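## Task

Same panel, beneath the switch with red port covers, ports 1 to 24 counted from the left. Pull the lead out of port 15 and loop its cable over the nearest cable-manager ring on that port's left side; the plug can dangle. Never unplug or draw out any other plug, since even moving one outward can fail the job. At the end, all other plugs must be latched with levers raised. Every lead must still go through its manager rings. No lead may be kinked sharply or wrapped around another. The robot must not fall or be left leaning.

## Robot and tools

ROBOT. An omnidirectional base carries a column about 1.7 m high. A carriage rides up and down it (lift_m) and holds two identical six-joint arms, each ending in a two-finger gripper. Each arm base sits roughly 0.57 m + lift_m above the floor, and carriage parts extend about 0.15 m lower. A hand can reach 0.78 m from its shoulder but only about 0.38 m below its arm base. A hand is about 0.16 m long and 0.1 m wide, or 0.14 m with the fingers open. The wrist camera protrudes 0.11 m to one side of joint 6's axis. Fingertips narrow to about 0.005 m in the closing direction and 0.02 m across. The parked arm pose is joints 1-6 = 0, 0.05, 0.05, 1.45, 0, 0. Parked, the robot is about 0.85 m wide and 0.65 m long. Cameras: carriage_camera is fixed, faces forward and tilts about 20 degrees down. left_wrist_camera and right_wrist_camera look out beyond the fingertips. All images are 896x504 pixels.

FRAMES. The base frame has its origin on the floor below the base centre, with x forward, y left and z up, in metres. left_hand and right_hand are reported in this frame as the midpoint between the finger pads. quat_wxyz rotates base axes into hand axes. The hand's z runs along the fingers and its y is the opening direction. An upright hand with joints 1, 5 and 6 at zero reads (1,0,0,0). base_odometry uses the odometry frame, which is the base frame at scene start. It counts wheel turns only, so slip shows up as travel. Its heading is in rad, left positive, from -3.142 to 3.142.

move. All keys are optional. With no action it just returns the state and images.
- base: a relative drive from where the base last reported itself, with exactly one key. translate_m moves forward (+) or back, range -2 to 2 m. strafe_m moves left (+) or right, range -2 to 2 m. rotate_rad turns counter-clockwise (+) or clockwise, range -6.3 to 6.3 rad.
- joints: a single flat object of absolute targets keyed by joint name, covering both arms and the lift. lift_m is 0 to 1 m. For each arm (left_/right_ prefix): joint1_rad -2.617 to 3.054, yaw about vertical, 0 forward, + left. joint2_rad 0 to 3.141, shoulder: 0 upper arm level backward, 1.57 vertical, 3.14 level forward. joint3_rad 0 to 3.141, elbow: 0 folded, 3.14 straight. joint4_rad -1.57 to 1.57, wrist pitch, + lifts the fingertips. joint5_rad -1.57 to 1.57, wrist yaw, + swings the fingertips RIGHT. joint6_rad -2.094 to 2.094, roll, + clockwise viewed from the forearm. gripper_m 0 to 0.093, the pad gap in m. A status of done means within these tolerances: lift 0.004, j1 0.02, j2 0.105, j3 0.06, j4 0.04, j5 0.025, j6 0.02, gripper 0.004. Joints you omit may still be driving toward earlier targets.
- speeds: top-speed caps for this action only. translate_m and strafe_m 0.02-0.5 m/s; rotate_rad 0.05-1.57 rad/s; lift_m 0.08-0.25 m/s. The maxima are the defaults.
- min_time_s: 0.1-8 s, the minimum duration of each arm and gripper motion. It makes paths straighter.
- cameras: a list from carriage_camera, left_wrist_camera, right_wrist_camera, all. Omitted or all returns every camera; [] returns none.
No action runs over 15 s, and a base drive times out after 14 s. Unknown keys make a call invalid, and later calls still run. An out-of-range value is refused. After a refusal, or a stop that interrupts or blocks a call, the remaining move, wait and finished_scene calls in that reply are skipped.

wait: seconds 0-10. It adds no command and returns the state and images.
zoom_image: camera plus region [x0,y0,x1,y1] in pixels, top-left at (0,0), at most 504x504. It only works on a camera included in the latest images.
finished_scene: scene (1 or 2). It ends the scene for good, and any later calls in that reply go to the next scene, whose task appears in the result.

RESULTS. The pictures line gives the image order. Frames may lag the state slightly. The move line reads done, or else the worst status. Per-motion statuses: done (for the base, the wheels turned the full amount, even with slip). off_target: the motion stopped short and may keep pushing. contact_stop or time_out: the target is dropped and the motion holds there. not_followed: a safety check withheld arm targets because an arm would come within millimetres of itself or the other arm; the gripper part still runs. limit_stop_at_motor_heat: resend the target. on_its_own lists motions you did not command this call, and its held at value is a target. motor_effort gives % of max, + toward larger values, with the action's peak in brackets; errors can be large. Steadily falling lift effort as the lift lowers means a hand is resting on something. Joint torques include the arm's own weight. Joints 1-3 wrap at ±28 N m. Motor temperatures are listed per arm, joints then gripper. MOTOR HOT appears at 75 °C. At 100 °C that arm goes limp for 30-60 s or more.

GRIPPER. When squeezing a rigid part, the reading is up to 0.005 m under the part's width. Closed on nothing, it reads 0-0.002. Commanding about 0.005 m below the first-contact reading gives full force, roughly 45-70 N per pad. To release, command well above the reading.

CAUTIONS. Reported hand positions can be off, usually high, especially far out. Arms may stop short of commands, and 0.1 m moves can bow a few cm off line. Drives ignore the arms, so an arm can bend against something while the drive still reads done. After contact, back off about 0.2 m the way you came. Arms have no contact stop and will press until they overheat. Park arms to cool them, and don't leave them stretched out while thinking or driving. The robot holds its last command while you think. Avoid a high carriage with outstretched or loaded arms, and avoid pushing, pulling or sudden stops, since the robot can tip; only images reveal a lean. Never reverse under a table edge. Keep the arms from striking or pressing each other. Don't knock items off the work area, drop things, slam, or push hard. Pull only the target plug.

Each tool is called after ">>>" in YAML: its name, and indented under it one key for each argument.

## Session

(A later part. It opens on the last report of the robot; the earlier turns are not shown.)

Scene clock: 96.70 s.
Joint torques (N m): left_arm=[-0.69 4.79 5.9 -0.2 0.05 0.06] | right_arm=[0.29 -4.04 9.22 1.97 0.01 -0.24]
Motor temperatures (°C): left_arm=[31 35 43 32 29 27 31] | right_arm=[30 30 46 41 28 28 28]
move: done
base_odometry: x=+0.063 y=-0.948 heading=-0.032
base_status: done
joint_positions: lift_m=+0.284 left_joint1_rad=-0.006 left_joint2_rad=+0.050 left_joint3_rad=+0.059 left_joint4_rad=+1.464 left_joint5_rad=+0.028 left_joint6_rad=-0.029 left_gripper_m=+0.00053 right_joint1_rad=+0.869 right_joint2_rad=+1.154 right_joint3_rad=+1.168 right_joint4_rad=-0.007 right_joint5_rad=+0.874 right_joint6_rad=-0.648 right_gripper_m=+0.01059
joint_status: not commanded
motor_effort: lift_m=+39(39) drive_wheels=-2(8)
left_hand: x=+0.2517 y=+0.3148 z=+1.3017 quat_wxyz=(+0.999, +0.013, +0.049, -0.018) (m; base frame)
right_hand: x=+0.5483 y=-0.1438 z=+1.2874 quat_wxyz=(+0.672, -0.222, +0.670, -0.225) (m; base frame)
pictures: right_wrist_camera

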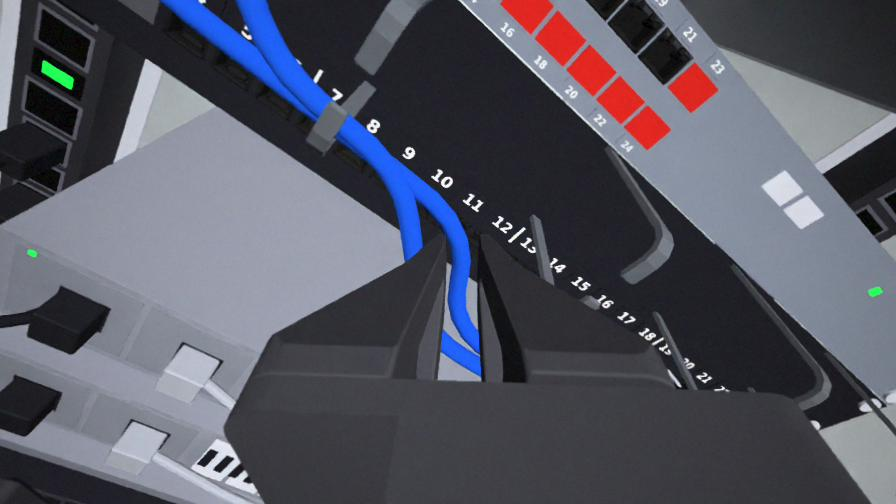

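>>> move:
  joints: {"lift_m": 0.2755}
  base: {"strafe_m": -0.007}
  speeds: {"lift_m": 0.08, "strafe_m": 0.02}
  cameras: ["right_wrist_camera"]

>>> zoom_image:
  camera: "right_wrist_camera"
  region: [360, 140, 560, 340]

Scene clock: 98.63 s.
Joint torques (N m): left_arm=[-0.72 4.9 5.94 -0.21 0.08 0.06] | right_arm=[0.23 -3.97 9.09 1.96 0.01 -0.23]
Motor temperatures (°C): left_arm=[31 35 43 32 29 27 31] | right_arm=[30 30 47 41 28 28 28]
move: done
base_odometry: x=+0.063 y=-0.954 heading=-0.031
base_status: done
joint_positions: lift_m=+0.276 left_joint1_rad=-0.006 left_joint2_rad=+0.050 left_joint3_rad=+0.059 left_joint4_rad=+1.464 left_joint5_rad=+0.028 left_joint6_rad=-0.029 left_gripper_m=+0.00053 right_joint1_rad=+0.869 right_joint2_rad=+1.154 right_joint3_rad=+1.168 right_joint4_rad=-0.005 right_joint5_rad=+0.874 right_joint6_rad=-0.648 right_gripper_m=+0.01059
joint_status: all done
motor_effort: lift_m=+39(41) drive_wheels=+4(9)
left_hand: x=+0.2517 y=+0.3148 z=+1.2931 quat_wxyz=(+0.999, +0.013, +0.049, -0.018) (m; base frame)
right_hand: x=+0.5483 y=-0.1438 z=+1.2793 quat_wxyz=(+0.672, -0.221, +0.670, -0.225) (m; base frame)
pictures: right_wrist_camera

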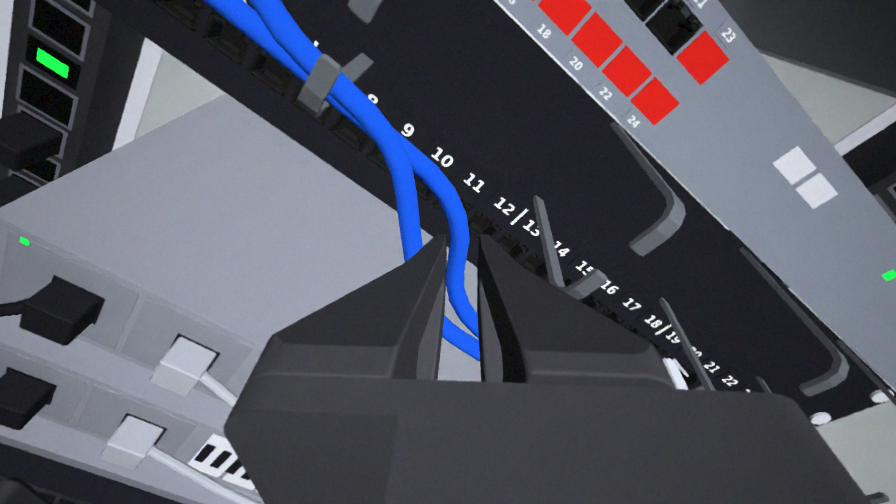

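Scaled by 2.520 from the camera's 896x504 image, which has a finer 1280x720 frame.

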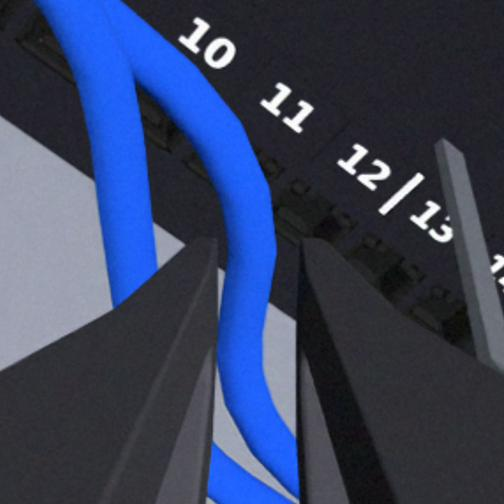

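>>> move:
  joints: {"right_gripper_m": 0.0135}
  base: {"translate_m": 0.012}
  speeds: {"translate_m": 0.02}
  cameras: ["right_wrist_camera"]

>>> zoom_image:
  camera: "right_wrist_camera"
  region: [360, 140, 560, 340]

Scene clock: 99.97 s.
Joint torques (N m): left_arm=[-0.72 4.86 6.01 -0.22 0.07 0.06] | right_arm=[0.39 -3.95 9.14 1.96 0.01 -0.23]
Motor temperatures (°C): left_arm=[31 35 43 32 29 27 31] | right_arm=[30 30 47 41 28 28 28]
move: done
base_odometry: x=+0.075 y=-0.955 heading=-0.032
base_status: done
joint_positions: lift_m=+0.276 left_joint1_rad=-0.006 left_joint2_rad=+0.050 left_joint3_rad=+0.059 left_joint4_rad=+1.464 left_joint5_rad=+0.028 left_joint6_rad=-0.029 left_gripper_m=+0.00053 right_joint1_rad=+0.869 right_joint2_rad=+1.154 right_joint3_rad=+1.168 right_joint4_rad=-0.005 right_joint5_rad=+0.874 right_joint6_rad=-0.648 right_gripper_m=+0.01340
joint_status: all done
motor_effort: lift_m=+39(40) drive_wheels=-4(9)
left_hand: x=+0.2516 y=+0.3148 z=+1.2931 quat_wxyz=(+0.999, +0.013, +0.049, -0.018) (m; base frame)
right_hand: x=+0.5483 y=-0.1438 z=+1.2794 quat_wxyz=(+0.672, -0.221, +0.670, -0.225) (m; base frame)
pictures: right_wrist_camera

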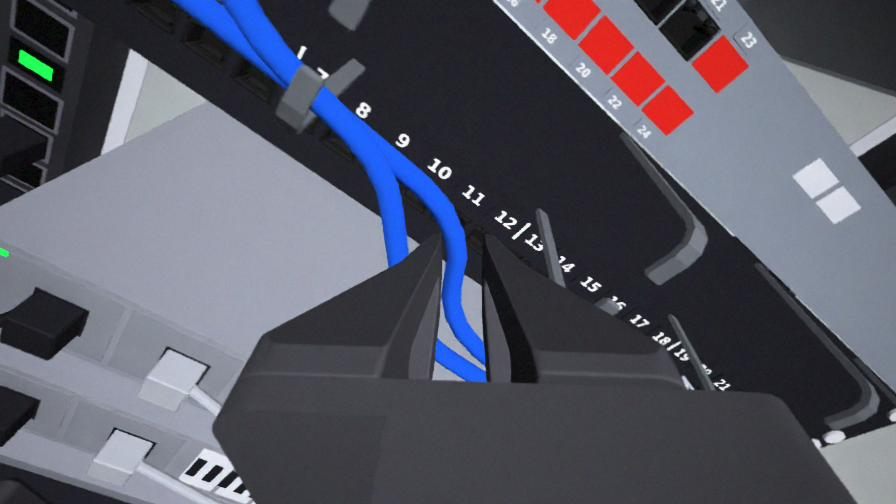

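Scaled by 2.520 from the camera's 896x504 image, which has a finer 1280x720 frame.

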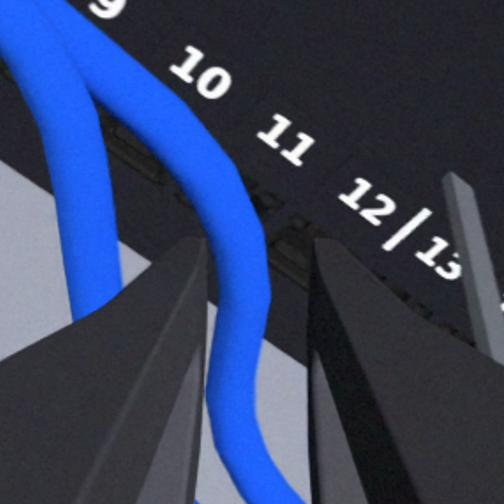

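I'll check the current state before continuing.

>>> move:
  cameras: ["right_wrist_camera", "carriage_camera"]

Scene clock: 102.27 s.
Joint torques (N m): left_arm=[-0.55 4.75 5.82 -0.22 0.03 0.03] | right_arm=[0.28 -3.96 9.06 1.95 0.01 -0.23]
Motor temperatures (°C): left_arm=[31 35 43 32 29 27 31] | right_arm=[30 30 47 42 28 28 28]
base_odometry: x=+0.075 y=-0.955 heading=-0.032
base_status: done
joint_positions: lift_m=+0.276 left_joint1_rad=-0.006 left_joint2_rad=+0.050 left_joint3_rad=+0.059 left_joint4_rad=+1.464 left_joint5_rad=+0.028 left_joint6_rad=-0.029 left_gripper_m=+0.00053 right_joint1_rad=+0.869 right_joint2_rad=+1.154 right_joint3_rad=+1.168 right_joint4_rad=-0.005 right_joint5_rad=+0.874 right_joint6_rad=-0.648 right_gripper_m=+0.01340
joint_status: all done
motor_effort: lift_m=+39(40) drive_wheels=+4(9)
left_hand: x=+0.2516 y=+0.3148 z=+1.2931 quat_wxyz=(+0.999, +0.013, +0.049, -0.018) (m; base frame)
right_hand: x=+0.5483 y=-0.1438 z=+1.2794 quat_wxyz=(+0.672, -0.221, +0.670, -0.225) (m; base frame)
pictures: carriage_camera, right_wrist_camera

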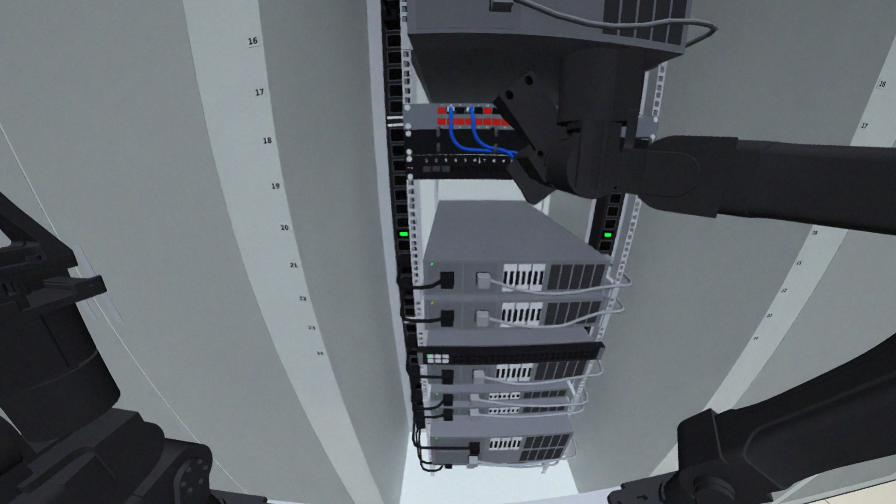

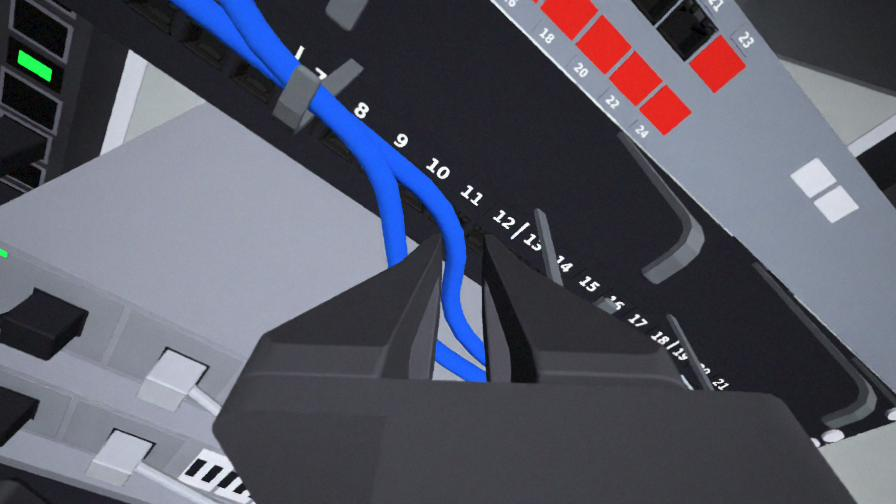

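>>> zoom_image:
  camera: "right_wrist_camera"
  region: [370, 180, 570, 390]

Scaled by 2.400 from the camera's 896x504 image, which has a finer 1280x720 frame.

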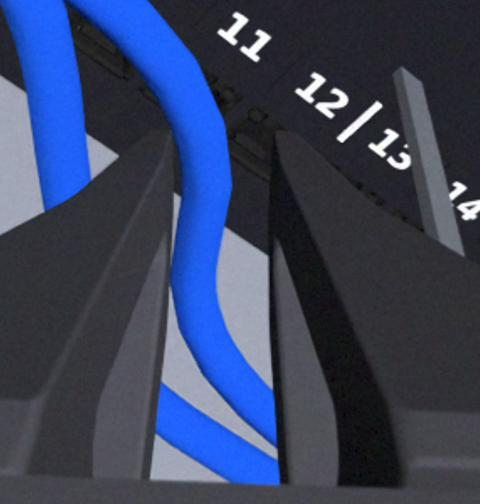

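>>> move:
  base: {"strafe_m": 0.003}
  joints: {"right_gripper_m": 0.0115}
  speeds: {"strafe_m": 0.02}
  cameras: ["right_wrist_camera"]

>>> zoom_image:
  camera: "right_wrist_camera"
  region: [370, 180, 570, 390]

Scene clock: 106.93 s.
Joint torques (N m): left_arm=[-0.59 4.82 5.97 -0.19 0.08 0.02] | right_arm=[0.31 -3.86 9.1 1.95 0.01 -0.23]
Motor temperatures (°C): left_arm=[31 35 43 32 29 27 31] | right_arm=[30 30 47 42 28 28 28]
move: done
base_odometry: x=+0.075 y=-0.952 heading=-0.032
base_status: done
joint_positions: lift_m=+0.276 left_joint1_rad=-0.007 left_joint2_rad=+0.050 left_joint3_rad=+0.059 left_joint4_rad=+1.464 left_joint5_rad=+0.028 left_joint6_rad=-0.029 left_gripper_m=+0.00053 right_joint1_rad=+0.868 right_joint2_rad=+1.154 right_joint3_rad=+1.168 right_joint4_rad=-0.005 right_joint5_rad=+0.874 right_joint6_rad=-0.649 right_gripper_m=+0.01159
joint_status: all done
motor_effort: lift_m=+39(40) drive_wheels=-4(12)
left_hand: x=+0.2516 y=+0.3149 z=+1.2931 quat_wxyz=(+0.999, +0.013, +0.049, -0.019) (m; base frame)
right_hand: x=+0.5483 y=-0.1442 z=+1.2795 quat_wxyz=(+0.672, -0.220, +0.670, -0.225) (m; base frame)
pictures: right_wrist_camera

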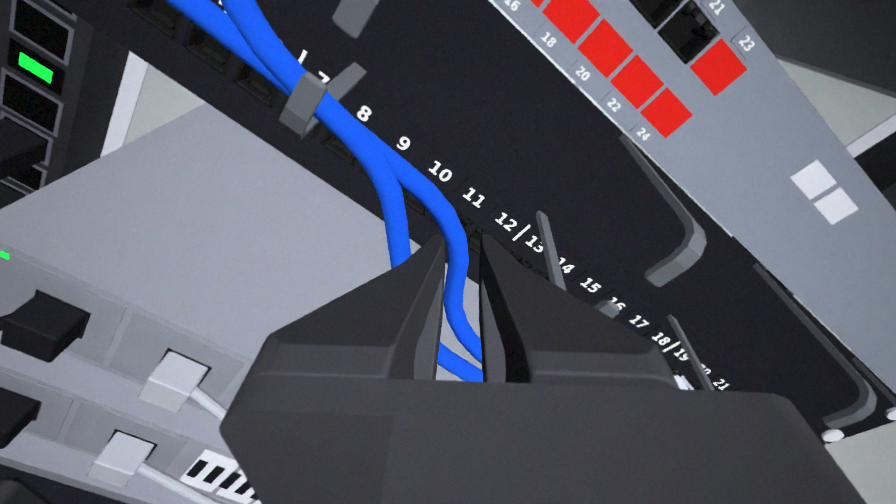

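Scaled by 2.400 from the camera's 896x504 image, which has a finer 1280x720 frame.

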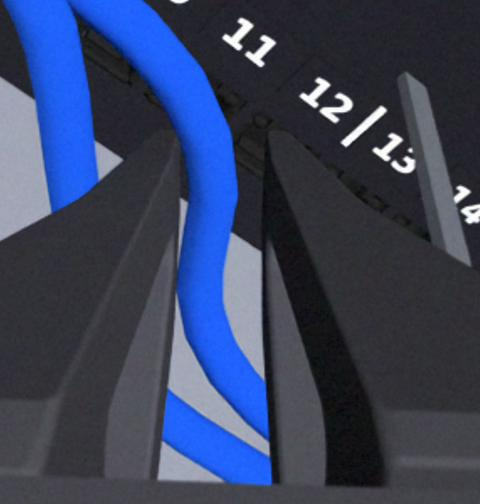

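>>> move:
  base: {"strafe_m": 0.0045}
  joints: {"lift_m": 0.281}
  speeds: {"strafe_m": 0.02, "lift_m": 0.08}
  cameras: []

>>> move:
  base: {"strafe_m": 0.0045}
  joints: {"lift_m": 0.2855}
  speeds: {"strafe_m": 0.02, "lift_m": 0.08}
  cameras: ["right_wrist_camera"]

>>> zoom_image:
  camera: "right_wrist_camera"
  region: [370, 180, 570, 390]

Scene clock: 110.70 s.
Joint torques (N m): left_arm=[-0.54 4.79 5.76 -0.23 0.08 0.06] | right_arm=[0.29 -3.81 9.07 1.92 0.01 -0.23]
Motor temperatures (°C): left_arm=[31 35 43 32 29 27 31] | right_arm=[30 30 47 42 28 28 28]
move: done
base_odometry: x=+0.075 y=-0.948 heading=-0.033
base_status: done
joint_positions: lift_m=+0.281 left_joint1_rad=-0.007 left_joint2_rad=+0.050 left_joint3_rad=+0.059 left_joint4_rad=+1.464 left_joint5_rad=+0.028 left_joint6_rad=-0.029 left_gripper_m=+0.00053 right_joint1_rad=+0.868 right_joint2_rad=+1.153 right_joint3_rad=+1.169 right_joint4_rad=-0.003 right_joint5_rad=+0.874 right_joint6_rad=-0.649 right_gripper_m=+0.01159
joint_status: all done
motor_effort: lift_m=+38(47) drive_wheels=+3(7)
left_hand: x=+0.2517 y=+0.3149 z=+1.2987 quat_wxyz=(+0.999, +0.013, +0.049, -0.019) (m; base frame)
right_hand: x=+0.5481 y=-0.1445 z=+1.2863 quat_wxyz=(+0.674, -0.219, +0.669, -0.225) (m; base frame)
pictures: none
No camera images: "cameras" was empty.

Scene clock: 111.37 s.
Joint torques (N m): left_arm=[-0.53 4.88 6.04 -0.2 0.06 0.05] | right_arm=[0.32 -3.6 8.99 1.94 0 -0.23]
Motor temperatures (°C): left_arm=[31 35 43 32 29 27 31] | right_arm=[30 30 47 42 28 28 28]
move: done
base_odometry: x=+0.075 y=-0.944 heading=-0.033
base_status: done
joint_positions: lift_m=+0.286 left_joint1_rad=-0.007 left_joint2_rad=+0.050 left_joint3_rad=+0.059 left_joint4_rad=+1.463 left_joint5_rad=+0.028 left_joint6_rad=-0.029 left_gripper_m=+0.00053 right_joint1_rad=+0.868 right_joint2_rad=+1.151 right_joint3_rad=+1.170 right_joint4_rad=-0.005 right_joint5_rad=+0.875 right_joint6_rad=-0.649 right_gripper_m=+0.01159
joint_status: all done
motor_effort: lift_m=+38(47) drive_wheels=+3(10)
left_hand: x=+0.2518 y=+0.3149 z=+1.3032 quat_wxyz=(+0.999, +0.013, +0.049, -0.019) (m; base frame)
right_hand: x=+0.5477 y=-0.1451 z=+1.2913 quat_wxyz=(+0.674, -0.219, +0.669, -0.225) (m; base frame)
pictures: right_wrist_camera

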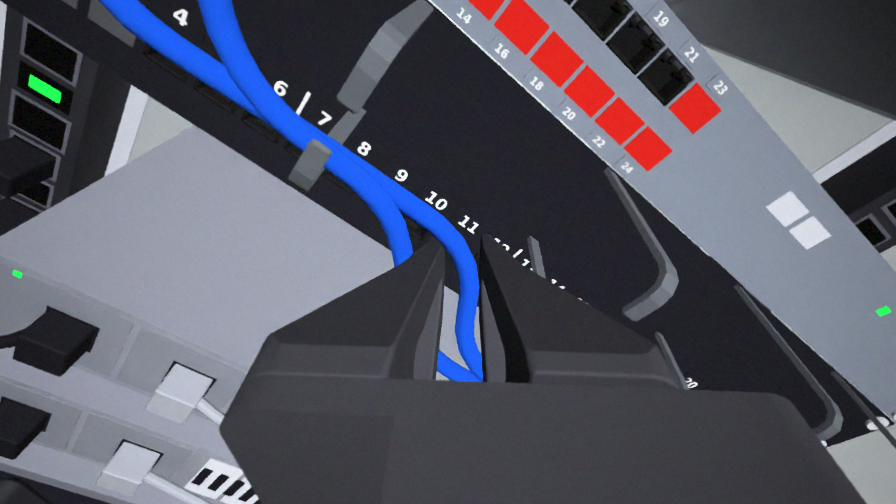

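Scaled by 2.400 from the camera's 896x504 image, which has a finer 1280x720 frame.

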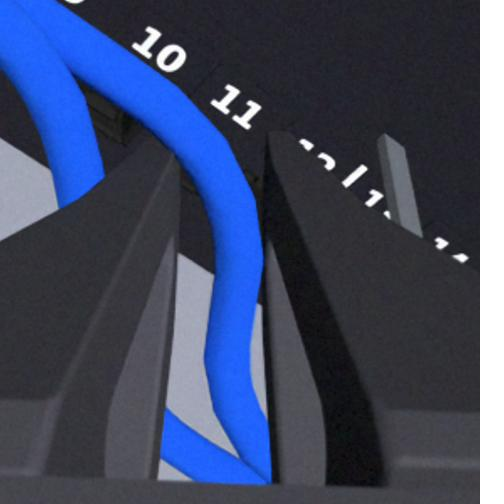

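>>> move:
  joints: {"right_joint6_rad": -0.91}
  min_time_s: 0.6
  cameras: ["right_wrist_camera"]

>>> zoom_image:
  camera: "right_wrist_camera"
  region: [370, 180, 570, 390]

Scene clock: 113.57 s.
Joint torques (N m): left_arm=[-0.51 4.9 5.94 -0.19 0.05 0.05] | right_arm=[0.35 -3.63 8.94 1.97 0 -0.21]
Motor temperatures (°C): left_arm=[31 35 43 32 29 27 31] | right_arm=[30 30 47 42 28 28 28]
move: done
base_odometry: x=+0.075 y=-0.944 heading=-0.033
base_status: not commanded
joint_positions: lift_m=+0.286 left_joint1_rad=-0.007 left_joint2_rad=+0.050 left_joint3_rad=+0.059 left_joint4_rad=+1.463 left_joint5_rad=+0.028 left_joint6_rad=-0.029 left_gripper_m=+0.00053 right_joint1_rad=+0.868 right_joint2_rad=+1.151 right_joint3_rad=+1.170 right_joint4_rad=-0.005 right_joint5_rad=+0.875 right_joint6_rad=-0.895 right_gripper_m=+0.01159
joint_status: all done
motor_effort: lift_m=+39(39) drive_wheels=+4(4)
left_hand: x=+0.2518 y=+0.3149 z=+1.3032 quat_wxyz=(+0.999, +0.013, +0.049, -0.019) (m; base frame)
right_hand: x=+0.5477 y=-0.1451 z=+1.2913 quat_wxyz=(+0.641, -0.299, +0.637, -0.306) (m; base frame)
pictures: right_wrist_camera

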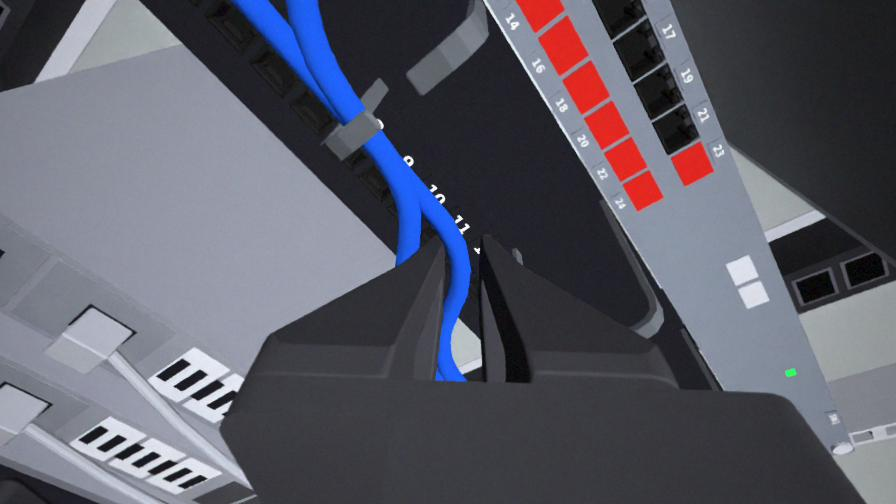

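Scaled by 2.400 from the camera's 896x504 image, which has a finer 1280x720 frame.

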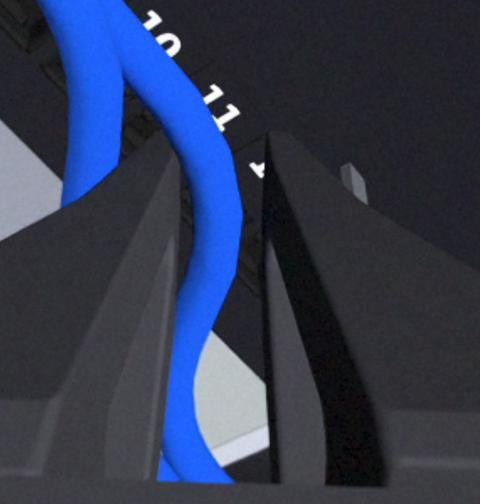

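>>> move:
  base: {"strafe_m": 0.0025}
  joints: {"lift_m": 0.2825, "right_joint6_rad": -1.165}
  speeds: {"strafe_m": 0.02, "lift_m": 0.08}
  min_time_s: 0.6
  cameras: ["right_wrist_camera"]

>>> zoom_image:
  camera: "right_wrist_camera"
  region: [370, 180, 570, 390]

Scene clock: 115.50 s.
Joint torques (N m): left_arm=[-0.51 4.77 5.9 -0.16 0.02 0.07] | right_arm=[0.42 -3.54 8.95 1.96 -0.02 -0.24]
Motor temperatures (°C): left_arm=[31 35 43 32 29 27 31] | right_arm=[30 30 48 42 28 28 28]
move: done
base_odometry: x=+0.075 y=-0.941 heading=-0.034
base_status: done
joint_positions: lift_m=+0.283 left_joint1_rad=-0.007 left_joint2_rad=+0.050 left_joint3_rad=+0.059 left_joint4_rad=+1.464 left_joint5_rad=+0.028 left_joint6_rad=-0.029 left_gripper_m=+0.00053 right_joint1_rad=+0.868 right_joint2_rad=+1.151 right_joint3_rad=+1.170 right_joint4_rad=-0.003 right_joint5_rad=+0.876 right_joint6_rad=-1.149 right_gripper_m=+0.01159
joint_status: all done
motor_effort: lift_m=+38(41) drive_wheels=+4(11)
left_hand: x=+0.2517 y=+0.3149 z=+1.3002 quat_wxyz=(+0.999, +0.013, +0.049, -0.019) (m; base frame)
right_hand: x=+0.5478 y=-0.1455 z=+1.2885 quat_wxyz=(+0.597, -0.376, +0.594, -0.385) (m; base frame)
pictures: right_wrist_camera

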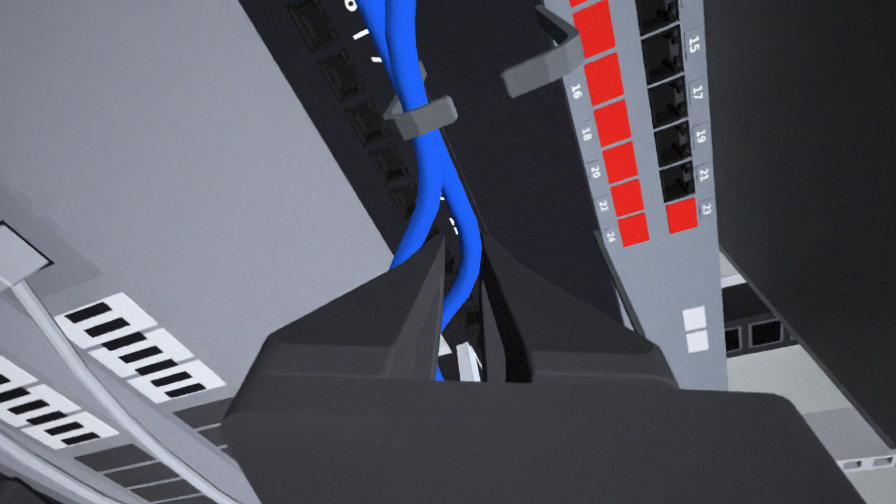

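Scaled by 2.400 from the camera's 896x504 image, which has a finer 1280x720 frame.

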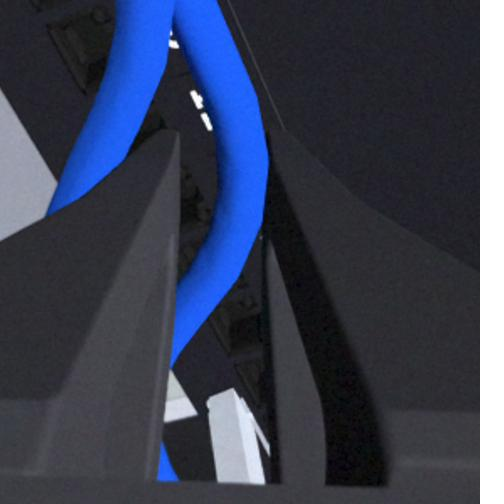

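>>> move:
  joints: {"lift_m": 0.2857}
  speeds: {"lift_m": 0.08}
  cameras: []

>>> move:
  base: {"translate_m": 0.007}
  speeds: {"translate_m": 0.02}
  cameras: ["right_wrist_camera"]

>>> zoom_image:
  camera: "right_wrist_camera"
  region: [370, 180, 570, 390]

Scene clock: 116.77 s.
Joint torques (N m): left_arm=[-0.5 4.75 5.98 -0.22 0.06 0.05] | right_arm=[0.43 -3.7 8.88 1.96 -0.01 -0.23]
Motor temperatures (°C): left_arm=[31 35 43 32 29 27 31] | right_arm=[30 30 48 42 28 28 28]
move: done
base_odometry: x=+0.075 y=-0.941 heading=-0.034
base_status: not commanded
joint_positions: lift_m=+0.286 left_joint1_rad=-0.007 left_joint2_rad=+0.050 left_joint3_rad=+0.059 left_joint4_rad=+1.464 left_joint5_rad=+0.028 left_joint6_rad=-0.029 left_gripper_m=+0.00053 right_joint1_rad=+0.868 right_joint2_rad=+1.151 right_joint3_rad=+1.170 right_joint4_rad=-0.002 right_joint5_rad=+0.876 right_joint6_rad=-1.151 right_gripper_m=+0.01159
joint_status: all done
motor_effort: lift_m=+39(45) drive_wheels=+4(5)
left_hand: x=+0.2517 y=+0.3149 z=+1.3034 quat_wxyz=(+0.999, +0.013, +0.049, -0.019) (m; base frame)
right_hand: x=+0.5478 y=-0.1455 z=+1.2918 quat_wxyz=(+0.597, -0.377, +0.594, -0.386) (m; base frame)
pictures: none
No camera images: "cameras" was empty.

Scene clock: 117.63 s.
Joint torques (N m): left_arm=[-0.44 4.78 5.83 -0.18 0.05 0.02] | right_arm=[0.4 -3.7 8.99 1.94 -0.01 -0.23]
Motor temperatures (°C): left_arm=[31 35 43 32 29 27 31] | right_arm=[30 30 48 42 28 28 28]
move: done
base_odometry: x=+0.082 y=-0.941 heading=-0.034
base_status: done
joint_positions: lift_m=+0.286 left_joint1_rad=-0.007 left_joint2_rad=+0.050 left_joint3_rad=+0.059 left_joint4_rad=+1.464 left_joint5_rad=+0.028 left_joint6_rad=-0.029 left_gripper_m=+0.00053 right_joint1_rad=+0.868 right_joint2_rad=+1.151 right_joint3_rad=+1.170 right_joint4_rad=-0.002 right_joint5_rad=+0.876 right_joint6_rad=-1.152 right_gripper_m=+0.01159
joint_status: not commanded
motor_effort: lift_m=+39(39) drive_wheels=+0(10)
left_hand: x=+0.2517 y=+0.3149 z=+1.3034 quat_wxyz=(+0.999, +0.013, +0.049, -0.019) (m; base frame)
right_hand: x=+0.5478 y=-0.1455 z=+1.2918 quat_wxyz=(+0.597, -0.377, +0.594, -0.386) (m; base frame)
pictures: right_wrist_camera

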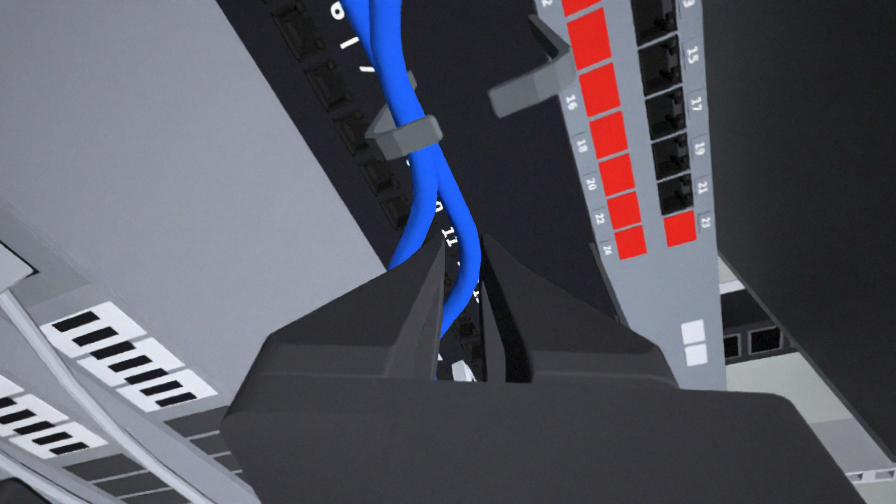

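Scaled by 2.400 from the camera's 896x504 image, which has a finer 1280x720 frame.

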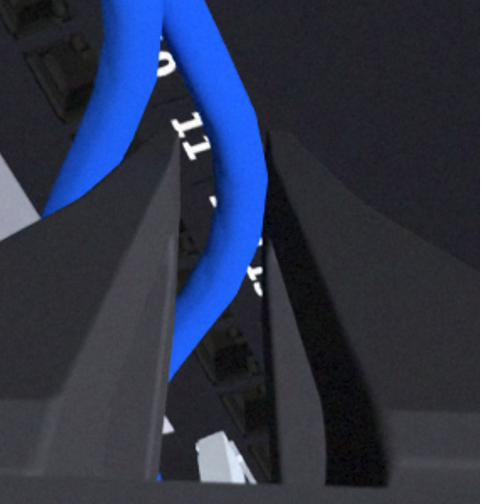

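>>> move:
  joints: {"lift_m": 0.2887}
  speeds: {"lift_m": 0.08}
  cameras: []

>>> move:
  base: {"translate_m": 0.009}
  speeds: {"translate_m": 0.02}
  cameras: ["right_wrist_camera"]

>>> zoom_image:
  camera: "right_wrist_camera"
  region: [370, 180, 570, 390]

Scene clock: 118.37 s.
Joint torques (N m): left_arm=[-0.36 4.79 5.87 -0.18 0.04 0.05] | right_arm=[0.46 -3.78 9.02 2 -0.01 -0.22]
Motor temperatures (°C): left_arm=[31 35 43 32 29 27 31] | right_arm=[30 30 48 42 28 28 28]
move: done
base_odometry: x=+0.082 y=-0.941 heading=-0.034
base_status: not commanded
joint_positions: lift_m=+0.289 left_joint1_rad=-0.007 left_joint2_rad=+0.050 left_joint3_rad=+0.059 left_joint4_rad=+1.464 left_joint5_rad=+0.028 left_joint6_rad=-0.029 left_gripper_m=+0.00053 right_joint1_rad=+0.868 right_joint2_rad=+1.151 right_joint3_rad=+1.170 right_joint4_rad=-0.003 right_joint5_rad=+0.876 right_joint6_rad=-1.152 right_gripper_m=+0.01159
joint_status: all done
motor_effort: lift_m=+39(44) drive_wheels=-1(3)
left_hand: x=+0.2516 y=+0.3149 z=+1.3064 quat_wxyz=(+0.999, +0.013, +0.049, -0.019) (m; base frame)
right_hand: x=+0.5478 y=-0.1455 z=+1.2947 quat_wxyz=(+0.597, -0.377, +0.594, -0.386) (m; base frame)
pictures: none
No camera images: "cameras" was empty.

Scene clock: 119.20 s.
Joint torques (N m): left_arm=[-0.53 4.83 5.9 -0.19 0.06 0.06] | right_arm=[0.51 -3.54 8.9 1.96 -0.01 -0.22]
Motor temperatures (°C): left_arm=[31 35 43 32 29 27 31] | right_arm=[30 30 48 42 28 28 28]
move: done
base_odometry: x=+0.091 y=-0.941 heading=-0.033
base_status: done
joint_positions: lift_m=+0.289 left_joint1_rad=-0.007 left_joint2_rad=+0.050 left_joint3_rad=+0.059 left_joint4_rad=+1.464 left_joint5_rad=+0.028 left_joint6_rad=-0.029 left_gripper_m=+0.00053 right_joint1_rad=+0.868 right_joint2_rad=+1.151 right_joint3_rad=+1.170 right_joint4_rad=-0.003 right_joint5_rad=+0.876 right_joint6_rad=-1.152 right_gripper_m=+0.01159
joint_status: not commanded
motor_effort: lift_m=+39(40) drive_wheels=-5(8)
left_hand: x=+0.2516 y=+0.3149 z=+1.3064 quat_wxyz=(+0.999, +0.013, +0.049, -0.019) (m; base frame)
right_hand: x=+0.5478 y=-0.1455 z=+1.2947 quat_wxyz=(+0.597, -0.377, +0.594, -0.386) (m; base frame)
pictures: right_wrist_camera

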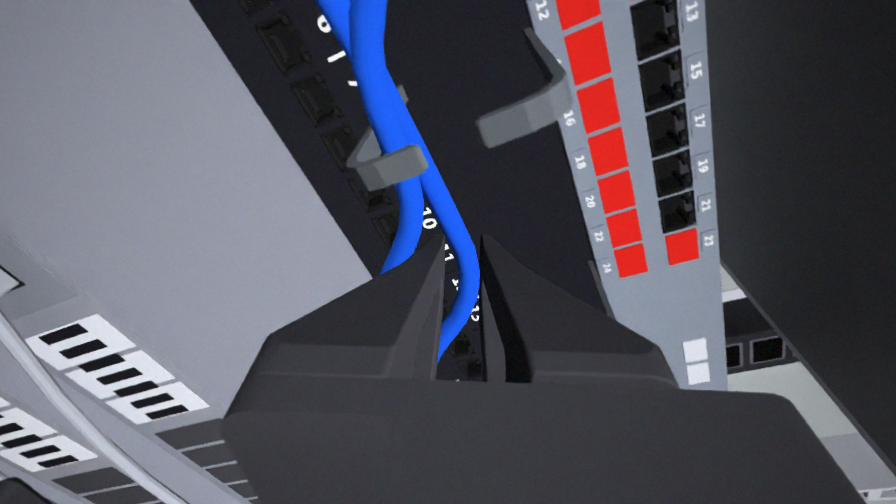

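Scaled by 2.400 from the camera's 896x504 image, which has a finer 1280x720 frame.

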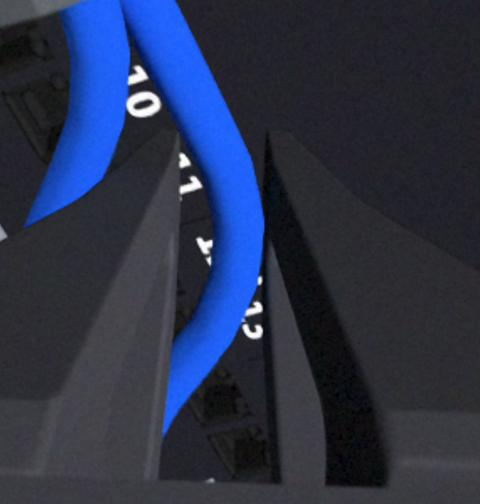

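>>> move:
  base: {"translate_m": 0.008}
  speeds: {"translate_m": 0.02}
  cameras: ["right_wrist_camera"]

>>> zoom_image:
  camera: "right_wrist_camera"
  region: [370, 180, 570, 390]

Scene clock: 120.73 s.
Joint torques (N m): left_arm=[-0.43 4.74 5.76 -0.22 0.05 0.03] | right_arm=[0.32 -3.64 8.95 1.97 -0.01 -0.21]
Motor temperatures (°C): left_arm=[31 35 43 32 29 27 31] | right_arm=[30 30 49 42 28 28 28]
move: done
base_odometry: x=+0.099 y=-0.941 heading=-0.032
base_status: done
joint_positions: lift_m=+0.289 left_joint1_rad=-0.007 left_joint2_rad=+0.050 left_joint3_rad=+0.059 left_joint4_rad=+1.464 left_joint5_rad=+0.028 left_joint6_rad=-0.029 left_gripper_m=+0.00053 right_joint1_rad=+0.868 right_joint2_rad=+1.151 right_joint3_rad=+1.170 right_joint4_rad=-0.003 right_joint5_rad=+0.876 right_joint6_rad=-1.152 right_gripper_m=+0.01159
joint_status: not commanded
motor_effort: lift_m=+39(40) drive_wheels=+4(10)
left_hand: x=+0.2516 y=+0.3149 z=+1.3064 quat_wxyz=(+0.999, +0.013, +0.049, -0.019) (m; base frame)
right_hand: x=+0.5478 y=-0.1455 z=+1.2947 quat_wxyz=(+0.597, -0.377, +0.594, -0.386) (m; base frame)
pictures: right_wrist_camera

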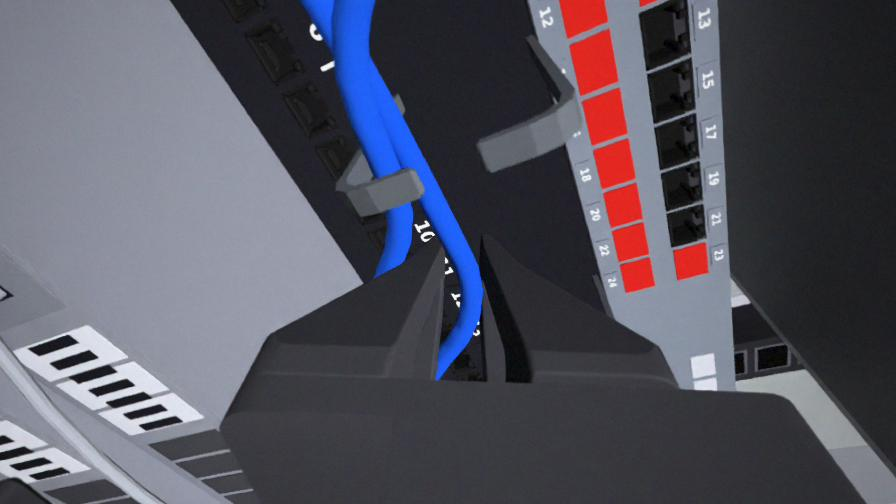

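Scaled by 2.400 from the camera's 896x504 image, which has a finer 1280x720 frame.

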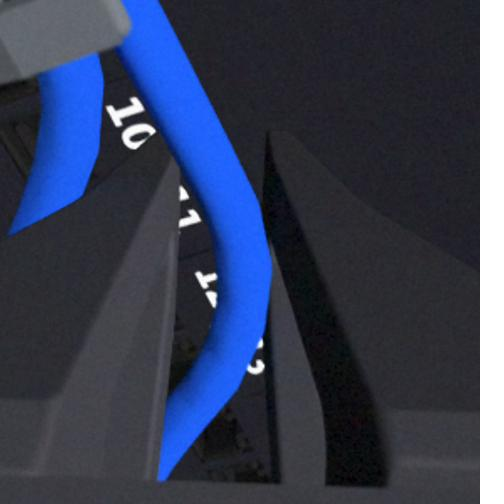

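>>> move:
  joints: {"right_gripper_m": 0.0065}
  min_time_s: 0.8
  cameras: ["right_wrist_camera"]

>>> zoom_image:
  camera: "right_wrist_camera"
  region: [370, 180, 570, 390]

Scene clock: 122.10 s.
Joint torques (N m): left_arm=[-0.51 4.88 5.91 -0.2 0.04 0.05] | right_arm=[0.4 -3.67 8.95 1.96 -0.01 -0.22]
Motor temperatures (°C): left_arm=[31 35 43 32 29 27 31] | right_arm=[30 30 49 42 28 28 28]
move: done
base_odometry: x=+0.099 y=-0.941 heading=-0.032
base_status: not commanded
joint_positions: lift_m=+0.289 left_joint1_rad=-0.007 left_joint2_rad=+0.050 left_joint3_rad=+0.059 left_joint4_rad=+1.464 left_joint5_rad=+0.028 left_joint6_rad=-0.029 left_gripper_m=+0.00053 right_joint1_rad=+0.868 right_joint2_rad=+1.151 right_joint3_rad=+1.170 right_joint4_rad=-0.003 right_joint5_rad=+0.876 right_joint6_rad=-1.152 right_gripper_m=+0.00678
joint_status: all done
motor_effort: lift_m=+39(39) drive_wheels=+3(4)
left_hand: x=+0.2516 y=+0.3149 z=+1.3064 quat_wxyz=(+0.999, +0.013, +0.049, -0.019) (m; base frame)
right_hand: x=+0.5478 y=-0.1455 z=+1.2947 quat_wxyz=(+0.597, -0.377, +0.594, -0.386) (m; base frame)
pictures: right_wrist_camera

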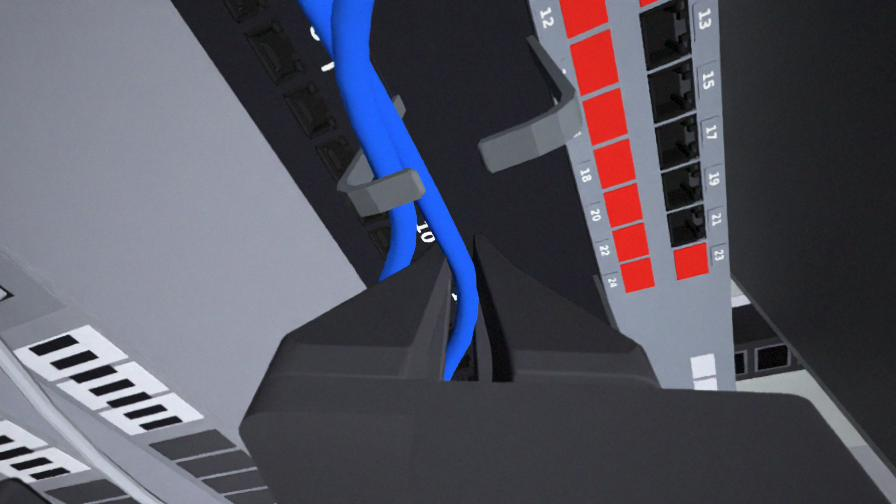

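Scaled by 2.400 from the camera's 896x504 image, which has a finer 1280x720 frame.

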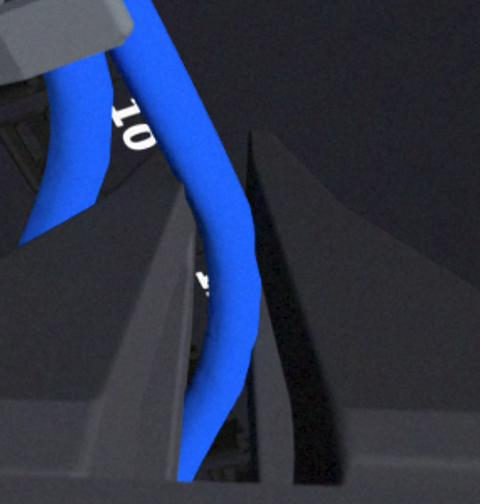

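>>> move:
  joints: {"right_gripper_m": 0.0043}
  min_time_s: 0.8
  cameras: ["right_wrist_camera"]

>>> zoom_image:
  camera: "right_wrist_camera"
  region: [370, 180, 570, 390]

Scene clock: 123.33 s.
Joint torques (N m): left_arm=[-0.49 4.86 5.98 -0.22 0.08 0.06] | right_arm=[0.4 -3.66 8.95 1.96 -0.02 -0.21]
Motor temperatures (°C): left_arm=[31 35 43 32 29 27 31] | right_arm=[30 30 49 42 28 28 28]
move: done
base_odometry: x=+0.099 y=-0.941 heading=-0.032
base_status: not commanded
joint_positions: lift_m=+0.289 left_joint1_rad=-0.007 left_joint2_rad=+0.050 left_joint3_rad=+0.059 left_joint4_rad=+1.464 left_joint5_rad=+0.028 left_joint6_rad=-0.029 left_gripper_m=+0.00053 right_joint1_rad=+0.868 right_joint2_rad=+1.151 right_joint3_rad=+1.170 right_joint4_rad=-0.003 right_joint5_rad=+0.876 right_joint6_rad=-1.152 right_gripper_m=+0.00460
joint_status: all done
motor_effort: lift_m=+39(40) drive_wheels=+3(4)
left_hand: x=+0.2516 y=+0.3149 z=+1.3064 quat_wxyz=(+0.999, +0.013, +0.049, -0.019) (m; base frame)
right_hand: x=+0.5478 y=-0.1455 z=+1.2947 quat_wxyz=(+0.597, -0.377, +0.594, -0.386) (m; base frame)
pictures: right_wrist_camera

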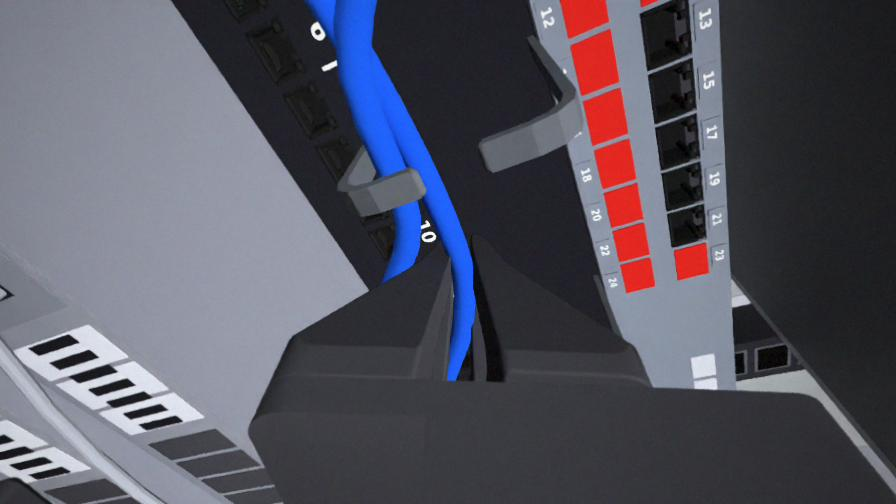

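Scaled by 2.400 from the camera's 896x504 image, which has a finer 1280x720 frame.

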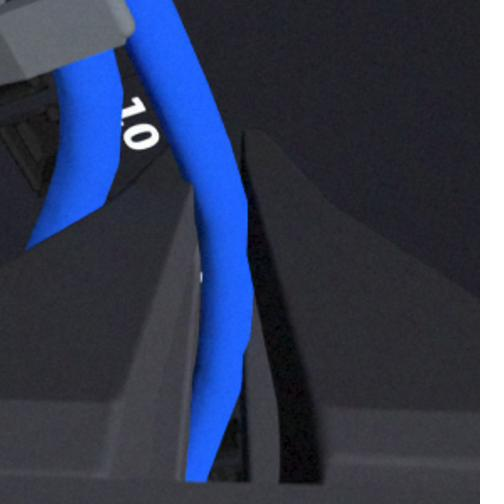

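>>> move:
  joints: {"right_gripper_m": 0.003}
  min_time_s: 0.6
  cameras: ["right_wrist_camera"]

>>> zoom_image:
  camera: "right_wrist_camera"
  region: [370, 180, 570, 390]

Scene clock: 124.53 s.
Joint torques (N m): left_arm=[-0.44 4.78 6 -0.21 0.05 0.06] | right_arm=[0.4 -3.66 8.95 1.96 -0.01 -0.22]
Motor temperatures (°C): left_arm=[31 35 43 32 29 27 31] | right_arm=[30 30 49 42 28 28 28]
move: done
base_odometry: x=+0.099 y=-0.941 heading=-0.032
base_status: not commanded
joint_positions: lift_m=+0.289 left_joint1_rad=-0.007 left_joint2_rad=+0.050 left_joint3_rad=+0.059 left_joint4_rad=+1.464 left_joint5_rad=+0.028 left_joint6_rad=-0.029 left_gripper_m=+0.00053 right_joint1_rad=+0.868 right_joint2_rad=+1.151 right_joint3_rad=+1.170 right_joint4_rad=-0.003 right_joint5_rad=+0.876 right_joint6_rad=-1.152 right_gripper_m=+0.00420
joint_status: all done
motor_effort: lift_m=+39(40) drive_wheels=+3(4)
left_hand: x=+0.2516 y=+0.3149 z=+1.3064 quat_wxyz=(+0.999, +0.013, +0.049, -0.019) (m; base frame)
right_hand: x=+0.5478 y=-0.1455 z=+1.2947 quat_wxyz=(+0.597, -0.377, +0.594, -0.386) (m; base frame)
pictures: right_wrist_camera

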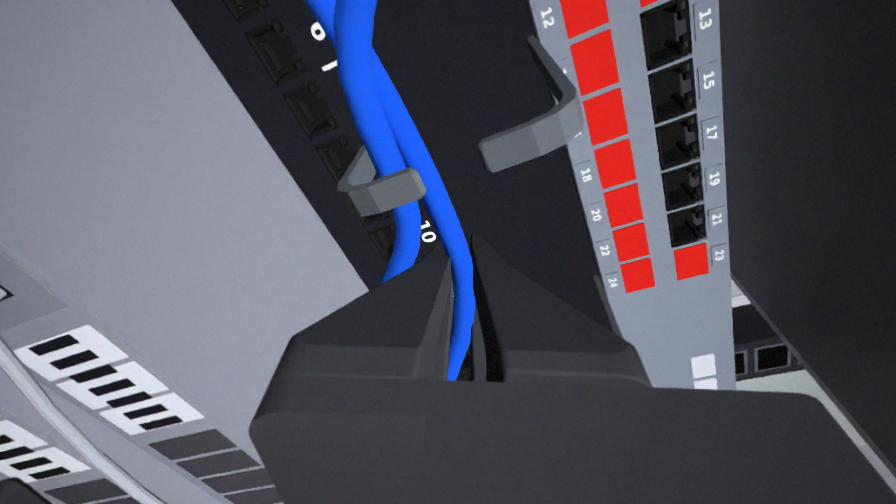

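Scaled by 2.400 from the camera's 896x504 image, which has a finer 1280x720 frame.

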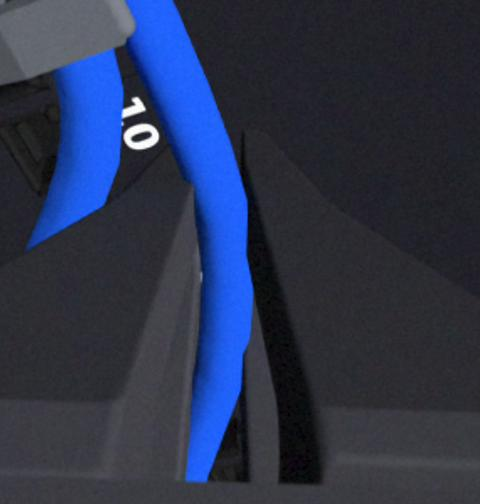

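>>> move:
  joints: {"right_joint6_rad": -1.5}
  min_time_s: 1.5
  cameras: ["right_wrist_camera"]

>>> zoom_image:
  camera: "right_wrist_camera"
  region: [300, 100, 600, 390]

Scene clock: 129.97 s.
Joint torques (N m): left_arm=[-0.61 4.82 5.85 -0.25 0.04 0.07] | right_arm=[0.4 -3.64 8.96 1.9 -0.01 -0.31]
Motor temperatures (°C): left_arm=[31 35 43 32 29 27 31] | right_arm=[30 30 50 42 28 28 28]
move: off_target
base_odometry: x=+0.099 y=-0.941 heading=-0.032
base_status: not commanded
joint_positions: lift_m=+0.289 left_joint1_rad=-0.007 left_joint2_rad=+0.050 left_joint3_rad=+0.059 left_joint4_rad=+1.464 left_joint5_rad=+0.028 left_joint6_rad=-0.029 left_gripper_m=+0.00053 right_joint1_rad=+0.868 right_joint2_rad=+1.151 right_joint3_rad=+1.170 right_joint4_rad=+0.002 right_joint5_rad=+0.876 right_joint6_rad=-1.477 right_gripper_m=+0.00403
joint_status: right_joint6_rad off_target (ended at -1.476, target -1.500)
motor_effort: lift_m=+39(40) drive_wheels=+2(5)
left_hand: x=+0.2516 y=+0.3149 z=+1.3064 quat_wxyz=(+0.999, +0.013, +0.049, -0.019) (m; base frame)
right_hand: x=+0.5478 y=-0.1455 z=+1.2957 quat_wxyz=(+0.528, -0.466, +0.525, -0.477) (m; base frame)
pictures: right_wrist_camera

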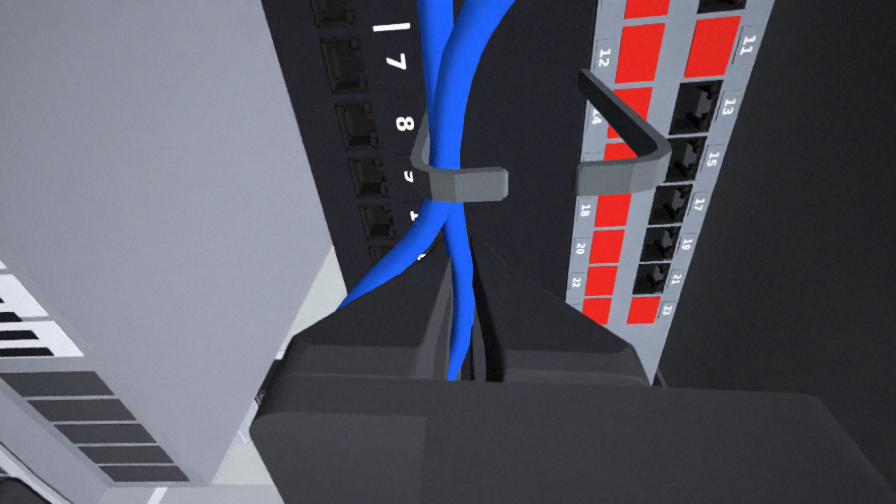

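Scaled by 1.680 from the camera's 896x504 image, which has a finer 1280x720 frame.

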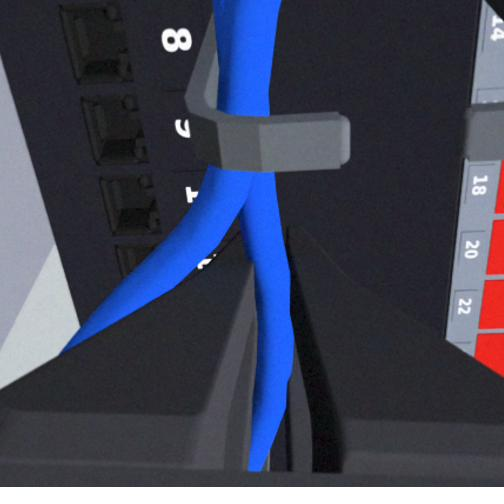

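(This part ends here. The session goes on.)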